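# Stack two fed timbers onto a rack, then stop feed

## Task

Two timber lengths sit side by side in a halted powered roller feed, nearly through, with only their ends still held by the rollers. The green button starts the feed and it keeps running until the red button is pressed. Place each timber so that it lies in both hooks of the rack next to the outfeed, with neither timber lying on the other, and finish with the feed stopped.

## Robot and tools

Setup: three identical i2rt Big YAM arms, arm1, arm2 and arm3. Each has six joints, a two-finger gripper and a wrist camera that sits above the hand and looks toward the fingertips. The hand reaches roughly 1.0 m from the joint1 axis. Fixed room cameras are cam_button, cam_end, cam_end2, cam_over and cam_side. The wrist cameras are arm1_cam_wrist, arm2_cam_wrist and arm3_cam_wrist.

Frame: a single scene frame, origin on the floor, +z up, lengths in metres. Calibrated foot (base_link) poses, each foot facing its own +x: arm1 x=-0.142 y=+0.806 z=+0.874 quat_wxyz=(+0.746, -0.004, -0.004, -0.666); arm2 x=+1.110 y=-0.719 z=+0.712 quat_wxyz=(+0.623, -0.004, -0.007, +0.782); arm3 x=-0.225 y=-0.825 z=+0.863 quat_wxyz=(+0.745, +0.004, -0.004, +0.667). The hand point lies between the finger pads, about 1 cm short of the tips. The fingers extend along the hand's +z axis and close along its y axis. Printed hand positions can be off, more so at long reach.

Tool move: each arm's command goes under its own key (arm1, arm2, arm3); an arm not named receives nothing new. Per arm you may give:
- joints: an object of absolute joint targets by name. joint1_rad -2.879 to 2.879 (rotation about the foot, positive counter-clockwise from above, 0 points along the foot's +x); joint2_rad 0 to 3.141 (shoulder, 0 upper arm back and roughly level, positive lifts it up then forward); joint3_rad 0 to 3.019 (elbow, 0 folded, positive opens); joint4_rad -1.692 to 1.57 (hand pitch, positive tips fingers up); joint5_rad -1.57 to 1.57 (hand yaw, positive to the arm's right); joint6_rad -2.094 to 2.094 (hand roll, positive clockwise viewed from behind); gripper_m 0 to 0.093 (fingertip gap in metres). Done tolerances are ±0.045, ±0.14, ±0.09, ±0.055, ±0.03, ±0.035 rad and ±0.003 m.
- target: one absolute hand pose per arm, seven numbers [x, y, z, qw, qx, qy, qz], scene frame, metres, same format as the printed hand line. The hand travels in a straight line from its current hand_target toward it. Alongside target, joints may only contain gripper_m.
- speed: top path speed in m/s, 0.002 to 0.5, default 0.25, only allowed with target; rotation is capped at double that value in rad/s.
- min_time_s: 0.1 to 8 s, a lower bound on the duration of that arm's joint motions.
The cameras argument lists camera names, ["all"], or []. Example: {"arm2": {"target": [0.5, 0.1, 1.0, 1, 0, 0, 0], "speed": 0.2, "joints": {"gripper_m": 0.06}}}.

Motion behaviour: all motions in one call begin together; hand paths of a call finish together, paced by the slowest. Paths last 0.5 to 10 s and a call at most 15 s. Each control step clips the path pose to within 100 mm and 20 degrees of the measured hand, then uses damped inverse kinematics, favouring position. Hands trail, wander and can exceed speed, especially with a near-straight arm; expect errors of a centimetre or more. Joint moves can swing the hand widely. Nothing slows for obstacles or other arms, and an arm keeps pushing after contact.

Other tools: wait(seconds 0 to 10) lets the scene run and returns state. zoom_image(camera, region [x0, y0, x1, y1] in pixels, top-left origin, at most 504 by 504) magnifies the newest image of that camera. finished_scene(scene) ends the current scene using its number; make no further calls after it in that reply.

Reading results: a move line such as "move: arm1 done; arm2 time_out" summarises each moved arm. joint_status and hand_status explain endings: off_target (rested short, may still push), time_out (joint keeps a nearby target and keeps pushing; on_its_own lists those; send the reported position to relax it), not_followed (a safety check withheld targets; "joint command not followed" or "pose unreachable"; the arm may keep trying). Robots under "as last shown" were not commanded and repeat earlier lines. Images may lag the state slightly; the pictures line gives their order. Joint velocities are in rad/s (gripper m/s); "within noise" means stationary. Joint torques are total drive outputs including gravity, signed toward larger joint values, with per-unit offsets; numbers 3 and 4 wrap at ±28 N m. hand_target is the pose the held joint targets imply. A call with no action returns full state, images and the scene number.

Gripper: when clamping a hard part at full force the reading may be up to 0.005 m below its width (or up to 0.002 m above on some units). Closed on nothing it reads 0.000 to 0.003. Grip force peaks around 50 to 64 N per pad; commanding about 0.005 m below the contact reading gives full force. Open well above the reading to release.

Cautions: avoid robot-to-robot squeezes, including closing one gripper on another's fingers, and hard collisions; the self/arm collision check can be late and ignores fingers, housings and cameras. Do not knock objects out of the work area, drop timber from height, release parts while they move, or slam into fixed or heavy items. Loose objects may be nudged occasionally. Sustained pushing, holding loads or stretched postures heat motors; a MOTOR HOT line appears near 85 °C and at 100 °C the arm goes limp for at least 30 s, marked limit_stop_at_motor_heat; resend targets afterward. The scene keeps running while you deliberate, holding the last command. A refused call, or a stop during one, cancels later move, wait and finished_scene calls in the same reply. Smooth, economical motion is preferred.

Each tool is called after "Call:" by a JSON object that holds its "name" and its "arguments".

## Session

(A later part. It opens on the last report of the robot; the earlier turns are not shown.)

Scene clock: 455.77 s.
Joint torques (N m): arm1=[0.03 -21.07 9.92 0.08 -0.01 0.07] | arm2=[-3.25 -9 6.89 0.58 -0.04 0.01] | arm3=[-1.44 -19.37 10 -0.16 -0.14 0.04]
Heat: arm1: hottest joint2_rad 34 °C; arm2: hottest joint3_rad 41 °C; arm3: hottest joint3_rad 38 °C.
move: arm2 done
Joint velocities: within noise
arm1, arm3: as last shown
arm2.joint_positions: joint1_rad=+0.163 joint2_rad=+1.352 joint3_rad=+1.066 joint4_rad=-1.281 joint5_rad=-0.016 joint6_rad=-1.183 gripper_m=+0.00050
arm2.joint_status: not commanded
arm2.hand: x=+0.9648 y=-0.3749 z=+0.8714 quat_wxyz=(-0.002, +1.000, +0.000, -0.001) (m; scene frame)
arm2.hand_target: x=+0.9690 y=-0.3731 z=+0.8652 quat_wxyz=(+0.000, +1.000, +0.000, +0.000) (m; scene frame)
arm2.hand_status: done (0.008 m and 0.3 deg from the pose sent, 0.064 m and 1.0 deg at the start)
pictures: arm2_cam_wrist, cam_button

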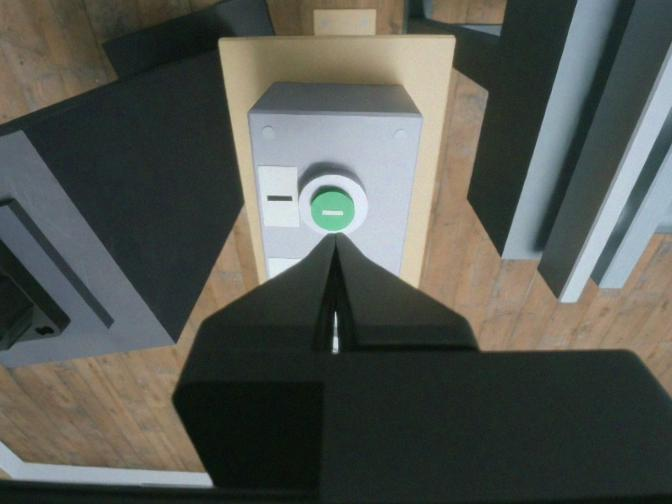

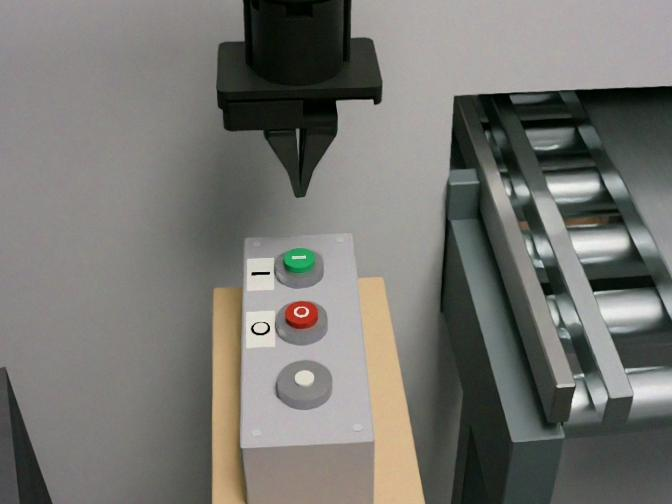

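Call:
{"name": "move", "arguments": {"arm2": {"target":[0.974,-0.375,0.815,0,1,0,0],"speed":0.1}, "cameras": ["cam_button","cam_side"]}}

Call:
{"name": "move", "arguments": {"arm1": {"target":[-0.2,0.122,0.740,0,1,0,0],"speed":0.1}, "arm3": {"target":[-0.2,-0.129,0.745,0,1,0,0],"speed":0.1}, "arm2": {"target":[0.974,-0.375,0.87,0,1,0,0],"speed":0.1}, "cameras": ["cam_button","cam_side","cam_over","arm1_cam_wrist","arm3_cam_wrist"]}}

Call:
{"name": "move", "arguments": {"arm2": {"target":[1.03,-0.375,0.86,0,1,0,0],"speed":0.1}}}

Call:
{"name": "move", "arguments": {"arm2": {"target":[1.03,-0.375,0.815,0,1,0,0],"speed":0.1}, "cameras": ["cam_button","cam_side","cam_over"]}}

Call:
{"name": "move", "arguments": {"arm2": {"target":[1.03,-0.375,0.87,0,1,0,0],"speed":0.1}, "cameras": ["cam_button","cam_side","cam_over","arm1_cam_wrist","arm3_cam_wrist","arm2_cam_wrist"]}}

Scene clock: 486.57 s.
Joint torques (N m): arm1=[-0.15 -21.13 9.92 0.06 -0.03 0.06] | arm2=[-3.25 -9.05 6.46 0.8 -0.04 0] | arm3=[-1.49 -19.31 9.99 -0.16 -0.15 0.04]
Heat: arm1: hottest joint2_rad 34 °C; arm2: hottest joint3_rad 35 °C; arm3: hottest joint3_rad 39 °C.
move: arm2 done
Joint velocities: within noise
arm1, arm3: as last shown
arm2.joint_positions: joint1_rad=+0.155 joint2_rad=+1.392 joint3_rad=+0.967 joint4_rad=-1.146 joint5_rad=-0.016 joint6_rad=-1.191 gripper_m=+0.00050
arm2.joint_status: not commanded
arm2.hand: x=+0.9698 y=-0.3776 z=+0.8219 quat_wxyz=(+0.000, +1.000, +0.000, -0.001) (m; scene frame)
arm2.hand_target: x=+0.9740 y=-0.3752 z=+0.8152 quat_wxyz=(+0.000, +1.000, +0.000, +0.000) (m; scene frame)
arm2.hand_status: done (0.008 m and 0.1 deg from the pose sent, 0.057 m and 0.3 deg at the start)
pictures: cam_button, cam_side

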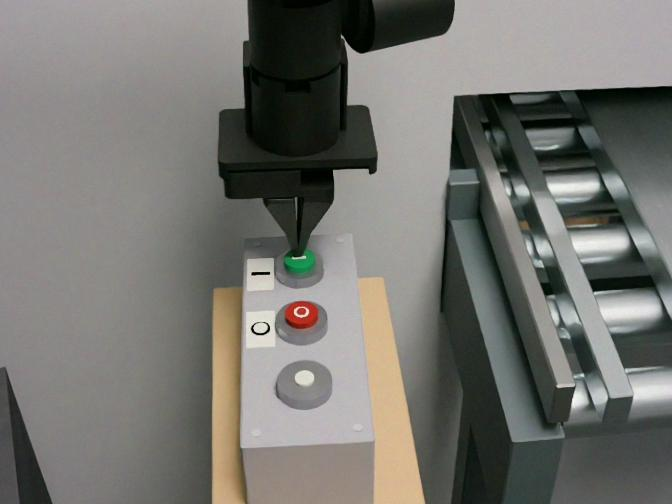

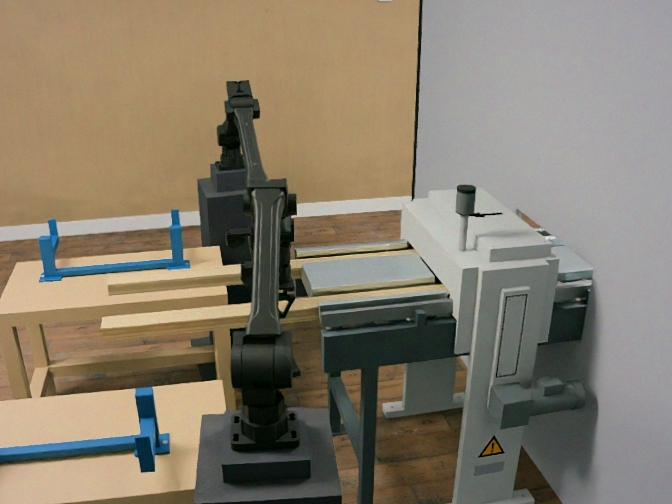

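Scene clock: 488.20 s.
Joint torques (N m): arm1=[-10.7 -22.12 8.2 0.23 1.55 -0.97] | arm2=[-3.25 -10.05 11.41 -0.38 -0.02 0.01] | arm3=[8.23 -21.42 5.78 0.39 -1.44 1.18]
Heat: arm1: hottest joint2_rad 35 °C; arm2: hottest joint3_rad 35 °C; arm3: hottest joint3_rad 39 °C.
move: arm1 off_target; arm2 off_target; arm3 off_target
Joint velocities: within noise
arm1.joint_positions: joint1_rad=-0.068 joint2_rad=+2.464 joint3_rad=+1.908 joint4_rad=-1.021 joint5_rad=-0.040 joint6_rad=+1.605 gripper_m=+0.06189
arm1.joint_status: not commanded
arm1.hand: x=-0.1045 y=+0.1232 z=+0.7475 quat_wxyz=(-0.003, -1.000, -0.006, -0.020) (m; scene frame)
arm1.hand_target: x=-0.1949 y=+0.1282 z=+0.7404 quat_wxyz=(+0.002, -1.000, +0.002, +0.000) (m; scene frame)
arm1.hand_status: off_target (0.096 m and 2.4 deg from the pose sent, 0.104 m and 0.9 deg at the start)
arm2.joint_positions: joint1_rad=+0.153 joint2_rad=+1.354 joint3_rad=+0.998 joint4_rad=-1.270 joint5_rad=-0.016 joint6_rad=-1.193 gripper_m=+0.00050
arm2.joint_status: not commanded
arm2.hand: x=+0.9770 y=-0.3942 z=+0.8463 quat_wxyz=(+0.026, +1.000, -0.001, +0.010) (m; scene frame)
arm2.hand_target: x=+0.9744 y=-0.3760 z=+0.8701 quat_wxyz=(+0.000, +1.000, +0.000, +0.000) (m; scene frame)
arm2.hand_status: off_target (0.031 m and 3.1 deg from the pose sent, 0.048 m and 0.1 deg at the start)
arm3.joint_positions: joint1_rad=-0.051 joint2_rad=+2.493 joint3_rad=+1.995 joint4_rad=-1.069 joint5_rad=+0.038 joint6_rad=-1.728 gripper_m=+0.06380
arm3.joint_status: not commanded
arm3.hand: x=-0.1049 y=-0.1324 z=+0.7462 quat_wxyz=(-0.005, +1.000, -0.002, +0.019) (m; scene frame)
arm3.hand_target: x=-0.1948 y=-0.1337 z=+0.7443 quat_wxyz=(+0.003, +1.000, +0.002, +0.000) (m; scene frame)
arm3.hand_status: off_target (0.095 m and 2.3 deg from the pose sent, 0.102 m and 0.6 deg at the start)
pictures: arm1_cam_wrist, arm3_cam_wrist, cam_button, cam_over, cam_side

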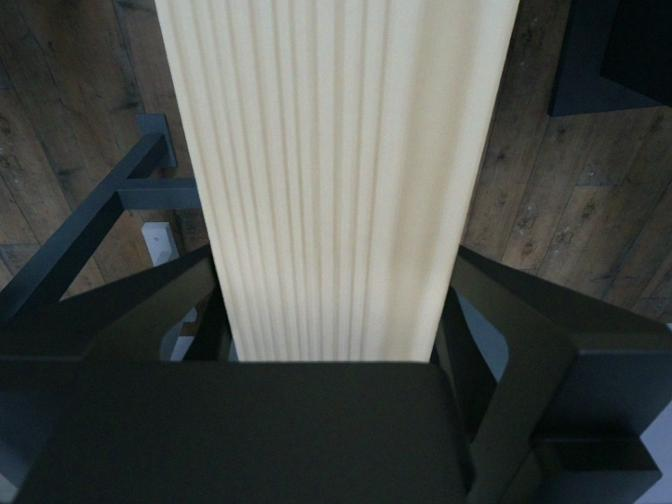

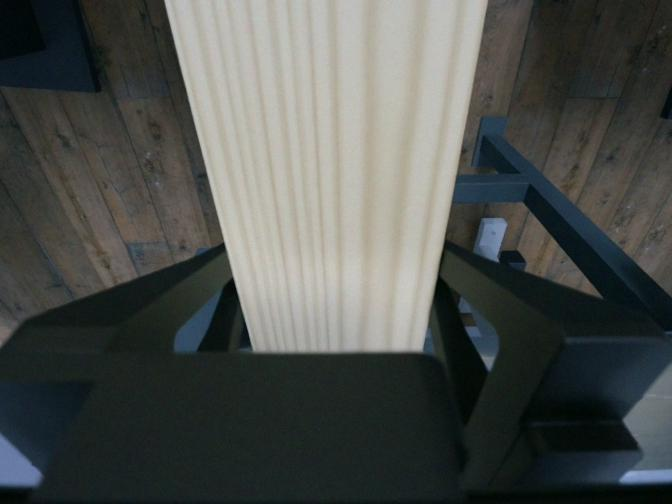

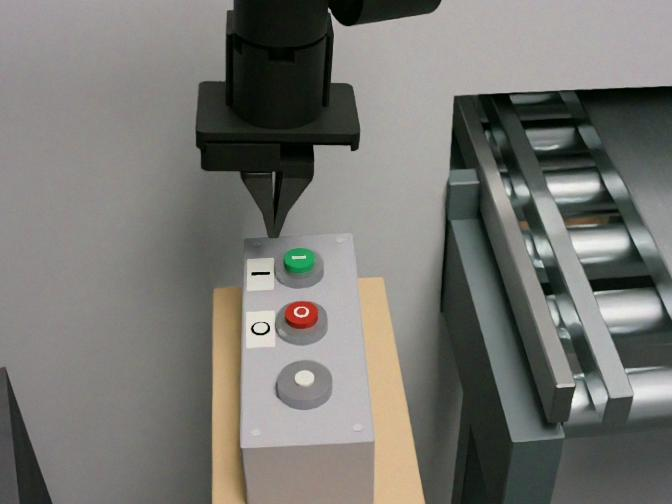

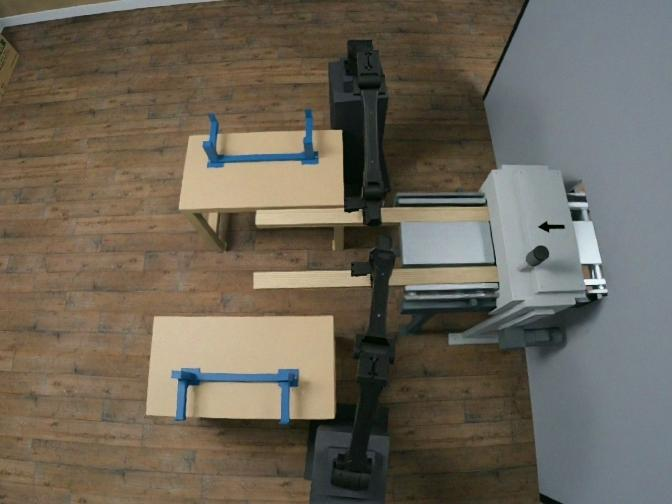

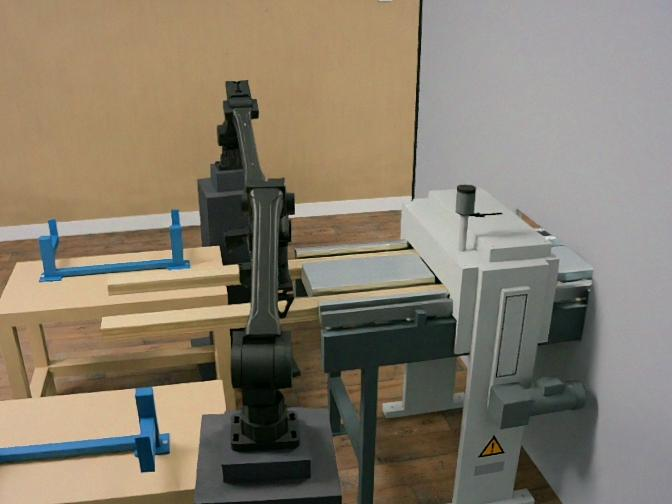

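Scene clock: 489.63 s.
Joint torques (N m): arm1=[-10.93 -22.01 8.21 0.27 1.56 -0.97] | arm2=[-3.08 -9.93 7.34 0.53 -0.13 0.01] | arm3=[8.29 -21.3 5.79 0.39 -1.44 1.18]
Heat: arm1: hottest joint2_rad 35 °C; arm2: hottest joint3_rad 35 °C; arm3: hottest joint3_rad 39 °C.
move: arm2 done
Joint velocities: within noise
arm1, arm3: as last shown
arm2.joint_positions: joint1_rad=+0.002 joint2_rad=+1.327 joint3_rad=+0.998 joint4_rad=-1.270 joint5_rad=-0.013 joint6_rad=-1.341 gripper_m=+0.00050
arm2.joint_status: not commanded
arm2.hand: x=+1.0277 y=-0.3783 z=+0.8561 quat_wxyz=(+0.012, +1.000, -0.002, +0.004) (m; scene frame)
arm2.hand_target: x=+1.0300 y=-0.3749 z=+0.8601 quat_wxyz=(+0.000, +1.000, +0.000, +0.000) (m; scene frame)
arm2.hand_status: done (0.006 m and 1.5 deg from the pose sent, 0.058 m and 3.2 deg at the start)
pictures: none

Scene clock: 490.73 s.
Joint torques (N m): arm1=[-10.99 -22.07 8.18 0.23 1.56 -0.96] | arm2=[-2.96 -8.23 6.48 0.76 -0.15 0.03] | arm3=[8.29 -21.36 5.78 0.4 -1.44 1.18]
Heat: arm1: hottest joint2_rad 35 °C; arm2: hottest joint3_rad 35 °C; arm3: hottest joint3_rad 38 °C.
move: arm2 done
Joint velocities: within noise
arm1, arm3: as last shown
arm2.joint_positions: joint1_rad=+0.002 joint2_rad=+1.351 joint3_rad=+0.924 joint4_rad=-1.145 joint5_rad=-0.013 joint6_rad=-1.341 gripper_m=+0.00050
arm2.joint_status: not commanded
arm2.hand: x=+1.0278 y=-0.3761 z=+0.8217 quat_wxyz=(-0.001, +1.000, -0.002, +0.001) (m; scene frame)
arm2.hand_target: x=+1.0300 y=-0.3751 z=+0.8151 quat_wxyz=(+0.000, +1.000, +0.000, +0.000) (m; scene frame)
arm2.hand_status: done (0.007 m and 0.2 deg from the pose sent, 0.041 m and 1.5 deg at the start)
pictures: cam_button, cam_over, cam_side

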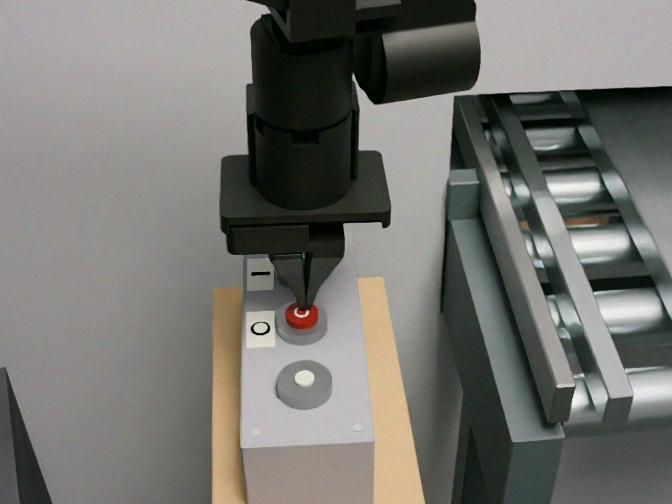

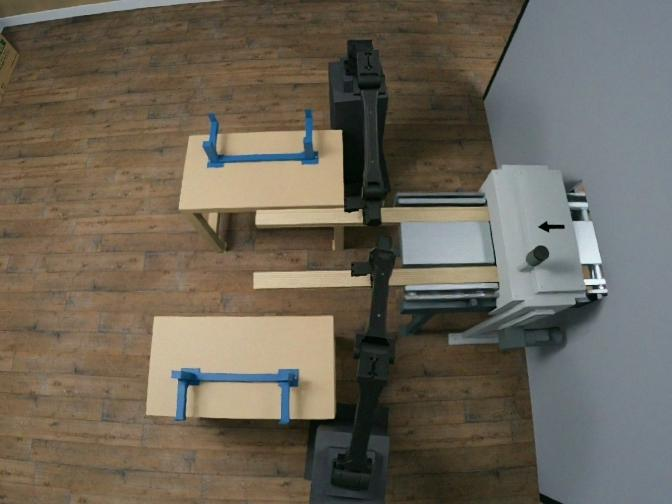

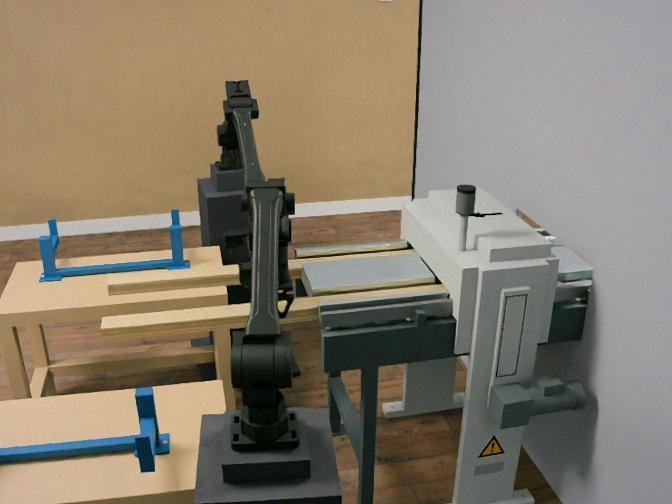

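Scene clock: 492.03 s.
Joint torques (N m): arm1=[-10.99 -22.07 8.23 0.23 1.56 -0.96] | arm2=[-3.08 -9.05 11.34 -0.38 -0.12 0] | arm3=[8.23 -21.36 5.78 0.38 -1.44 1.18]
Heat: arm1: hottest joint2_rad 35 °C; arm2: hottest joint3_rad 35 °C; arm3: hottest joint3_rad 38 °C.
move: arm2 off_target
Joint velocities: within noise
arm1, arm3: as last shown
arm2.joint_positions: joint1_rad=+0.002 joint2_rad=+1.310 joint3_rad=+0.959 joint4_rad=-1.273 joint5_rad=-0.013 joint6_rad=-1.342 gripper_m=+0.00050
arm2.joint_status: not commanded
arm2.hand: x=+1.0314 y=-0.3935 z=+0.8479 quat_wxyz=(+0.024, +1.000, -0.002, +0.006) (m; scene frame)
arm2.hand_target: x=+1.0303 y=-0.3760 z=+0.8700 quat_wxyz=(+0.000, +1.000, +0.000, +0.000) (m; scene frame)
arm2.hand_status: off_target (0.029 m and 2.9 deg from the pose sent, 0.048 m and 0.2 deg at the start)
pictures: arm1_cam_wrist, arm2_cam_wrist, arm3_cam_wrist, cam_button, cam_over, cam_side

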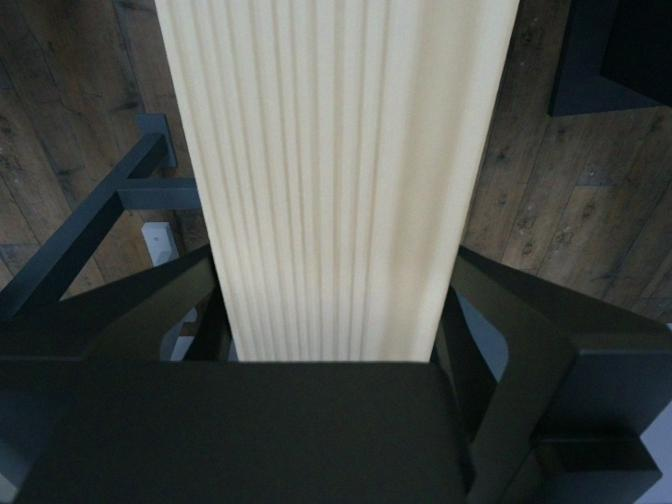

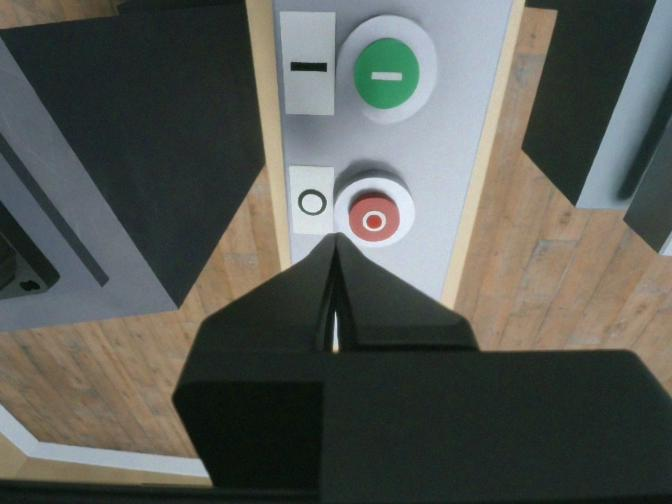

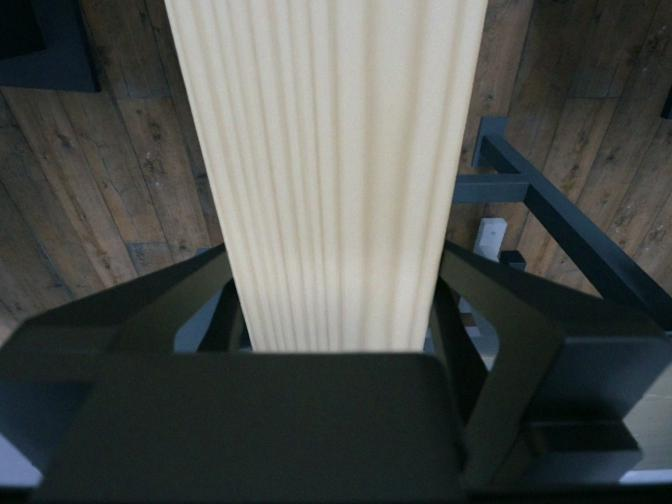

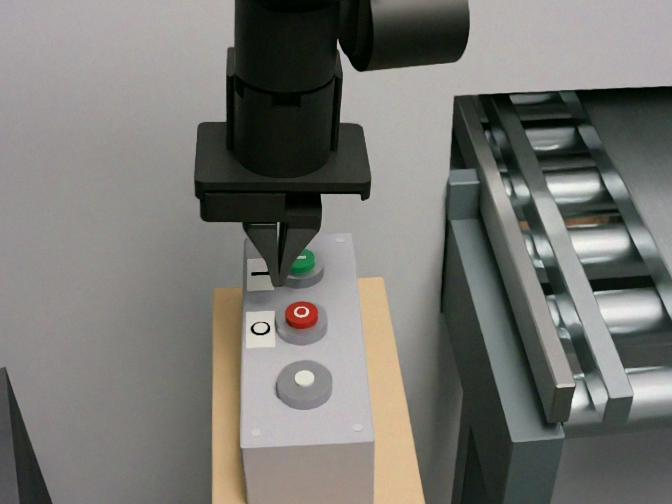

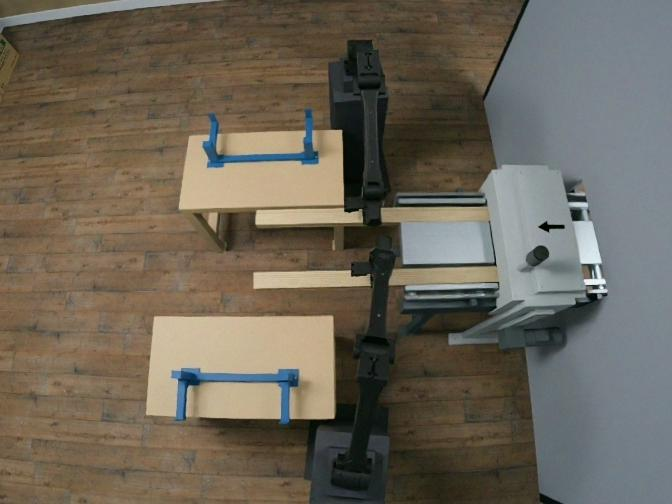

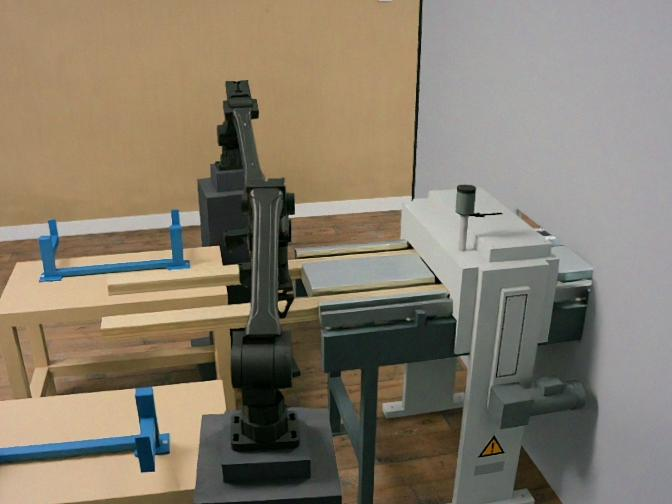

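Call:
{"name": "move", "arguments": {"arm1": {"target":[-0.11,0.122,0.740,0,1,0,0],"speed":0.1}, "arm3": {"target":[-0.11,-0.129,0.745,0,1,0,0],"speed":0.1}, "arm2": {"target":[0.974,-0.372,0.86,0,1,0,0],"speed":0.1}}}

Call:
{"name": "move", "arguments": {"arm2": {"target":[0.974,-0.375,0.805,0,1,0,0],"speed":0.06}, "cameras": ["cam_button","cam_over"]}}

Call:
{"name": "zoom_image", "arguments": {"camera": "cam_button", "region": [200, 200, 400, 400]}}

Scene clock: 513.10 s.
Joint torques (N m): arm1=[-0.5 -21.01 10.32 0.14 0.78 0.03] | arm2=[-1.61 -8.29 11.52 0.42 -0.07 0.25] | arm3=[-1.08 -19.14 10.17 -0.4 -0.74 0.13]
Heat: arm1: hottest joint2_rad 35 °C; arm2: hottest joint3_rad 35 °C; arm3: hottest joint3_rad 36 °C.
move: arm1 off_target; arm2 off_target; arm3 done
Joint velocities: within noise
arm1.joint_positions: joint1_rad=-0.057 joint2_rad=+2.462 joint3_rad=+1.903 joint4_rad=-1.021 joint5_rad=-0.020 joint6_rad=+1.615 gripper_m=+0.06189
arm1.joint_status: not commanded
arm1.hand: x=-0.1005 y=+0.1254 z=+0.7469 quat_wxyz=(-0.001, -1.000, -0.006, -0.010) (m; scene frame)
arm1.hand_target: x=-0.1099 y=+0.1223 z=+0.7400 quat_wxyz=(+0.000, -1.000, +0.000, +0.000) (m; scene frame)
arm1.hand_status: off_target (0.012 m and 1.4 deg from the pose sent, 0.009 m and 2.4 deg at the start)
arm2.joint_positions: joint1_rad=+0.127 joint2_rad=+1.347 joint3_rad=+0.984 joint4_rad=-1.267 joint5_rad=-0.016 joint6_rad=-1.220 gripper_m=+0.00050
arm2.joint_status: not commanded
arm2.hand: x=+0.9867 y=-0.3951 z=+0.8440 quat_wxyz=(+0.027, +1.000, +0.001, +0.009) (m; scene frame)
arm2.hand_target: x=+0.9744 y=-0.3733 z=+0.8605 quat_wxyz=(+0.000, +1.000, +0.000, +0.000) (m; scene frame)
arm2.hand_status: off_target (0.031 m and 3.3 deg from the pose sent, 0.062 m and 2.9 deg at the start)
arm3.joint_positions: joint1_rad=-0.061 joint2_rad=+2.493 joint3_rad=+1.998 joint4_rad=-1.073 joint5_rad=+0.018 joint6_rad=-1.741 gripper_m=+0.06380
arm3.joint_status: not commanded
arm3.hand: x=-0.1014 y=-0.1329 z=+0.7468 quat_wxyz=(-0.006, +1.000, -0.001, +0.009) (m; scene frame)
arm3.hand_target: x=-0.1101 y=-0.1293 z=+0.7450 quat_wxyz=(+0.000, +1.000, +0.000, +0.000) (m; scene frame)
arm3.hand_status: done (0.010 m and 1.3 deg from the pose sent, 0.006 m and 2.3 deg at the start)
pictures: none

Scene clock: 514.63 s.
Joint torques (N m): arm1=[-0.56 -21.07 10.24 0.09 0.77 0.02] | arm2=[-1.49 -8.06 5.75 0.94 -0.04 0.25] | arm3=[-1.03 -19.19 10.17 -0.4 -0.74 0.12]
Heat: arm1: hottest joint2_rad 35 °C; arm2: hottest joint3_rad 35 °C; arm3: hottest joint3_rad 36 °C.
move: arm2 off_target
Joint velocities: within noise
arm1, arm3: as last shown
arm2.joint_positions: joint1_rad=+0.130 joint2_rad=+1.392 joint3_rad=+0.960 joint4_rad=-1.121 joint5_rad=-0.016 joint6_rad=-1.214 gripper_m=+0.00050
arm2.joint_status: not commanded
arm2.hand: x=+0.9771 y=-0.3710 z=+0.8197 quat_wxyz=(-0.009, +1.000, +0.000, -0.004) (m; scene frame)
arm2.hand_target: x=+0.9744 y=-0.3754 z=+0.8054 quat_wxyz=(+0.000, +1.000, +0.000, +0.000) (m; scene frame)
arm2.hand_status: off_target (0.015 m and 1.1 deg from the pose sent, 0.046 m and 3.3 deg at the start)
pictures: cam_button, cam_over

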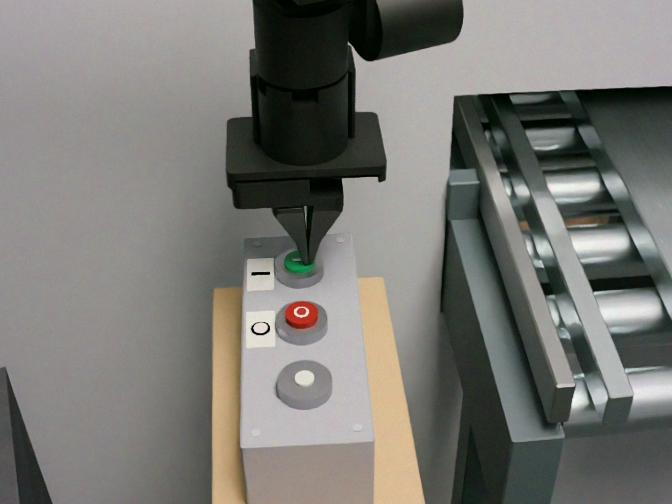

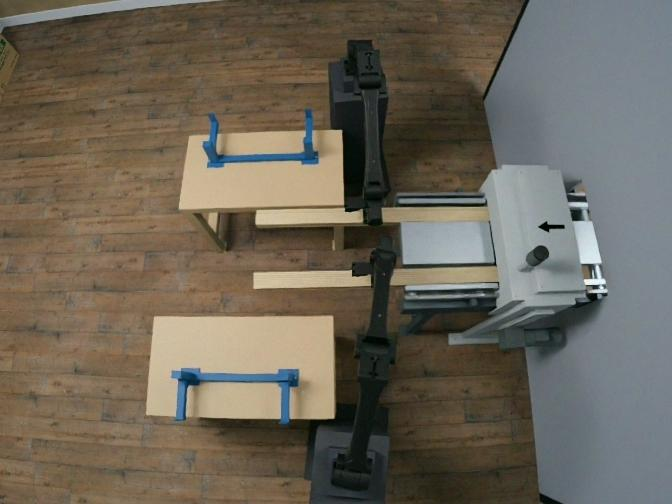

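Scaled by 2.520 from the camera's 672x504 image, which has a finer 960x720 frame.

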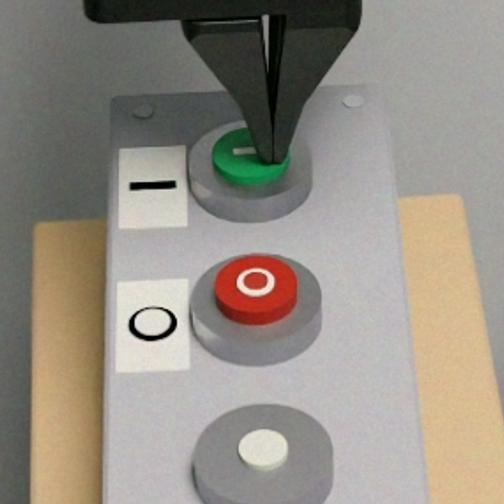

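Call:
{"name": "move", "arguments": {"arm2": {"target":[0.967,-0.378,0.84,0,1,0,0],"speed":0.06}}}

Call:
{"name": "move", "arguments": {"arm2": {"target":[0.967,-0.378,0.79,0,1,0,0],"speed":0.06}, "cameras": ["cam_button","cam_over"]}}

Call:
{"name": "zoom_image", "arguments": {"camera": "cam_button", "region": [200, 200, 400, 400]}}

Scene clock: 524.70 s.
Joint torques (N m): arm1=[-0.26 -21.01 10.3 0.08 0.79 0.02] | arm2=[-1.61 -10.46 9.94 -0.35 -0.15 0.26] | arm3=[-1.03 -19.14 10.17 -0.42 -0.74 0.13]
Heat: arm1: hottest joint2_rad 34 °C; arm2: hottest joint3_rad 34 °C; arm3: hottest joint3_rad 36 °C.
move: arm2 off_target
Joint velocities: within noise
arm1, arm3: as last shown
arm2.joint_positions: joint1_rad=+0.152 joint2_rad=+1.384 joint3_rad=+0.960 joint4_rad=-1.186 joint5_rad=-0.014 joint6_rad=-1.196 gripper_m=+0.00050
arm2.joint_status: not commanded
arm2.hand: x=+0.9759 y=-0.3887 z=+0.8223 quat_wxyz=(+0.018, +1.000, +0.001, +0.008) (m; scene frame)
arm2.hand_target: x=+0.9672 y=-0.3785 z=+0.8399 quat_wxyz=(+0.000, +1.000, +0.000, +0.000) (m; scene frame)
arm2.hand_status: off_target (0.022 m and 2.3 deg from the pose sent, 0.024 m and 1.1 deg at the start)
pictures: none

Scene clock: 527.00 s.
Joint torques (N m): arm1=[4.25 -22.59 10.13 0.05 -0.5 0.44] | arm2=[-1.49 -6.48 4.88 1.4 -0.11 0.25] | arm3=[-5.66 -20.37 10.03 0.02 0.45 -0.25]
Heat: arm1: hottest joint2_rad 34 °C; arm2: hottest joint3_rad 34 °C; arm3: hottest joint3_rad 36 °C.
move: arm2 off_target
Joint velocities: within noise
arm1.joint_positions: joint1_rad=-0.107 joint2_rad=+2.479 joint3_rad=+1.903 joint4_rad=-1.021 joint5_rad=+0.015 joint6_rad=+1.571 gripper_m=+0.06189
arm1.joint_status: not commanded
arm1.hand: x=-0.1409 y=+0.1286 z=+0.7355 quat_wxyz=(+0.007, -1.000, -0.003, +0.007) (m; scene frame)
arm1.hand_target: x=-0.1100 y=+0.1223 z=+0.7400 quat_wxyz=(+0.000, -1.000, +0.000, +0.000) (m; scene frame)
arm1.hand_status: not commanded
arm2.joint_positions: joint1_rad=+0.152 joint2_rad=+1.388 joint3_rad=+0.947 joint4_rad=-1.092 joint5_rad=-0.014 joint6_rad=-1.193 gripper_m=+0.00050
arm2.joint_status: not commanded
arm2.hand: x=+0.9693 y=-0.3718 z=+0.8168 quat_wxyz=(-0.018, +1.000, +0.000, -0.007) (m; scene frame)
arm2.hand_target: x=+0.9679 y=-0.3793 z=+0.7914 quat_wxyz=(+0.000, +1.000, +0.000, +0.000) (m; scene frame)
arm2.hand_status: off_target (0.028 m and 2.2 deg from the pose sent, 0.035 m and 2.2 deg at the start)
arm3.joint_positions: joint1_rad=-0.006 joint2_rad=+2.511 joint3_rad=+1.998 joint4_rad=-1.086 joint5_rad=-0.016 joint6_rad=-1.705 gripper_m=+0.06380
arm3.joint_status: not commanded
arm3.hand: x=-0.1463 y=-0.1340 z=+0.7352 quat_wxyz=(+0.006, +1.000, +0.009, -0.009) (m; scene frame)
arm3.hand_target: x=-0.1101 y=-0.1292 z=+0.7451 quat_wxyz=(-0.001, +1.000, +0.000, +0.000) (m; scene frame)
arm3.hand_status: not commanded
pictures: cam_button, cam_over

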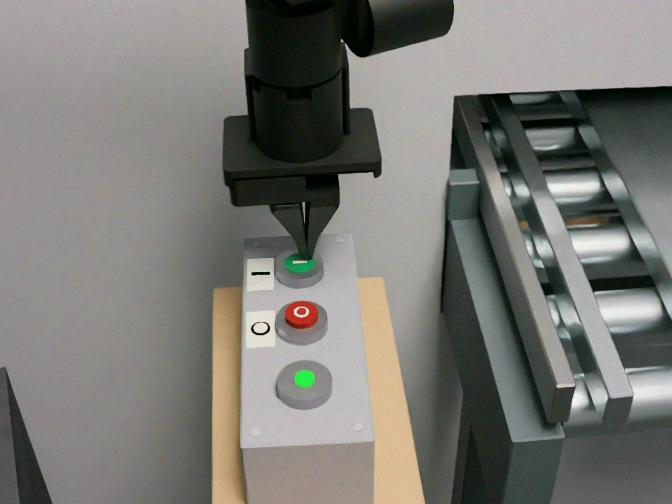

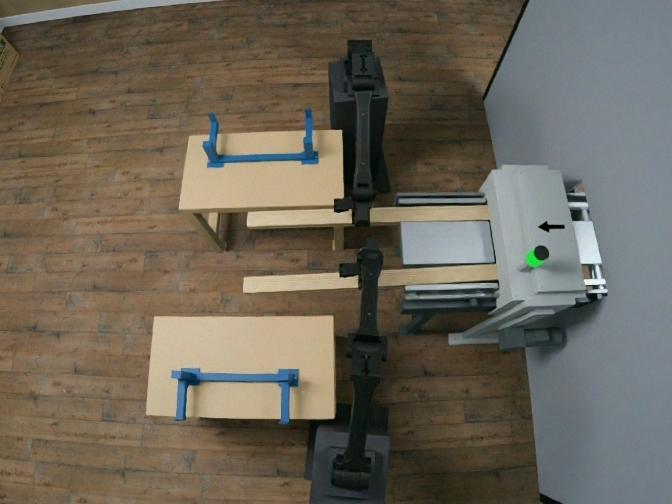

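Scaled by 2.520 from the camera's 672x504 image, which has a finer 960x720 frame.

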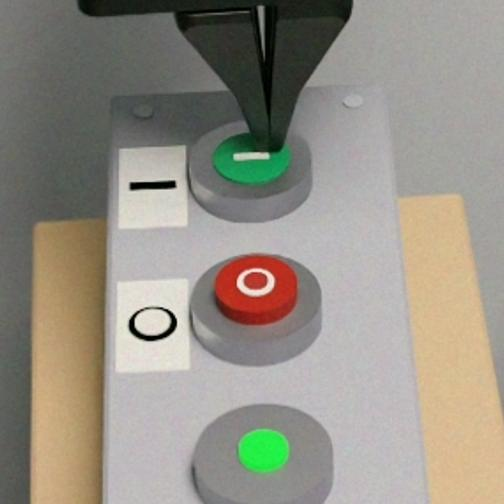

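Call:
{"name": "move", "arguments": {"arm1": {"target":[-0.33,0.126,0.745,0,1,0,0],"speed":0.12}, "arm3": {"target":[-0.33,-0.133,0.750,0,1,0,0],"speed":0.12}, "cameras": ["cam_over","cam_side"]}}

Scene clock: 534.47 s.
Joint torques (N m): arm1=[-0.62 -26.23 13.75 -1.51 0.26 -0.53] | arm2=[-1.49 -6.48 4.86 1.4 -0.11 0.25] | arm3=[-1.9 -24.23 10.51 -0.43 -0.07 0.74]
Heat: arm1: hottest joint2_rad 34 °C; arm2: hottest joint3_rad 33 °C; arm3: hottest joint3_rad 36 °C.
move: arm1 off_target; arm3 off_target
Joint velocities: within noise
arm1.joint_positions: joint1_rad=-0.368 joint2_rad=+2.561 joint3_rad=+1.954 joint4_rad=-1.041 joint5_rad=+0.001 joint6_rad=+1.365 gripper_m=+0.06186
arm1.joint_status: not commanded
arm1.hand: x=-0.3109 y=+0.1558 z=+0.6973 quat_wxyz=(+0.032, -0.999, +0.024, -0.009) (m; scene frame)
arm1.hand_target: x=-0.3295 y=+0.1284 z=+0.7455 quat_wxyz=(-0.001, -1.000, +0.001, +0.002) (m; scene frame)
arm1.hand_status: off_target (0.059 m and 4.7 deg from the pose sent, 0.189 m and 1.2 deg at the start)
arm2: as last shown
arm3.joint_positions: joint1_rad=+0.262 joint2_rad=+2.538 joint3_rad=+1.942 joint4_rad=-1.061 joint5_rad=-0.009 joint6_rad=-1.491 gripper_m=+0.06380
arm3.joint_status: not commanded
arm3.hand: x=-0.3264 y=-0.1639 z=+0.6985 quat_wxyz=(+0.037, +0.999, +0.036, +0.001) (m; scene frame)
arm3.hand_target: x=-0.3298 y=-0.1351 z=+0.7497 quat_wxyz=(-0.001, +1.000, +0.001, -0.002) (m; scene frame)
arm3.hand_status: off_target (0.060 m and 5.9 deg from the pose sent, 0.184 m and 1.6 deg at the start)
pictures: cam_over, cam_side

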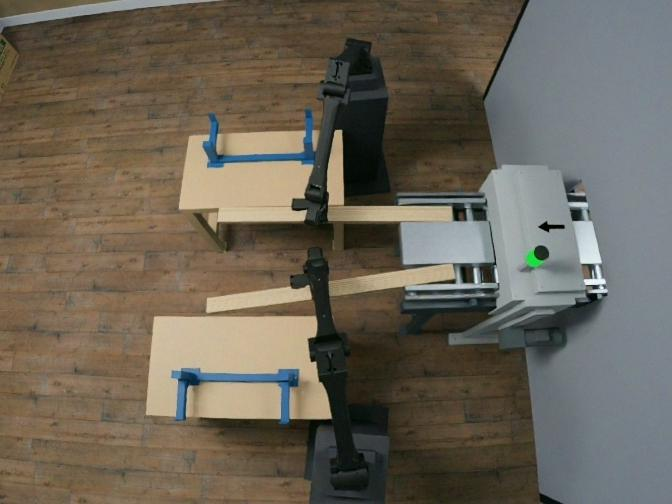

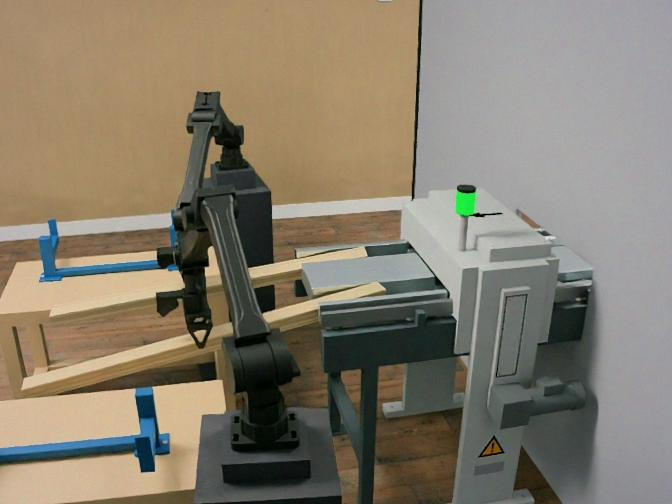

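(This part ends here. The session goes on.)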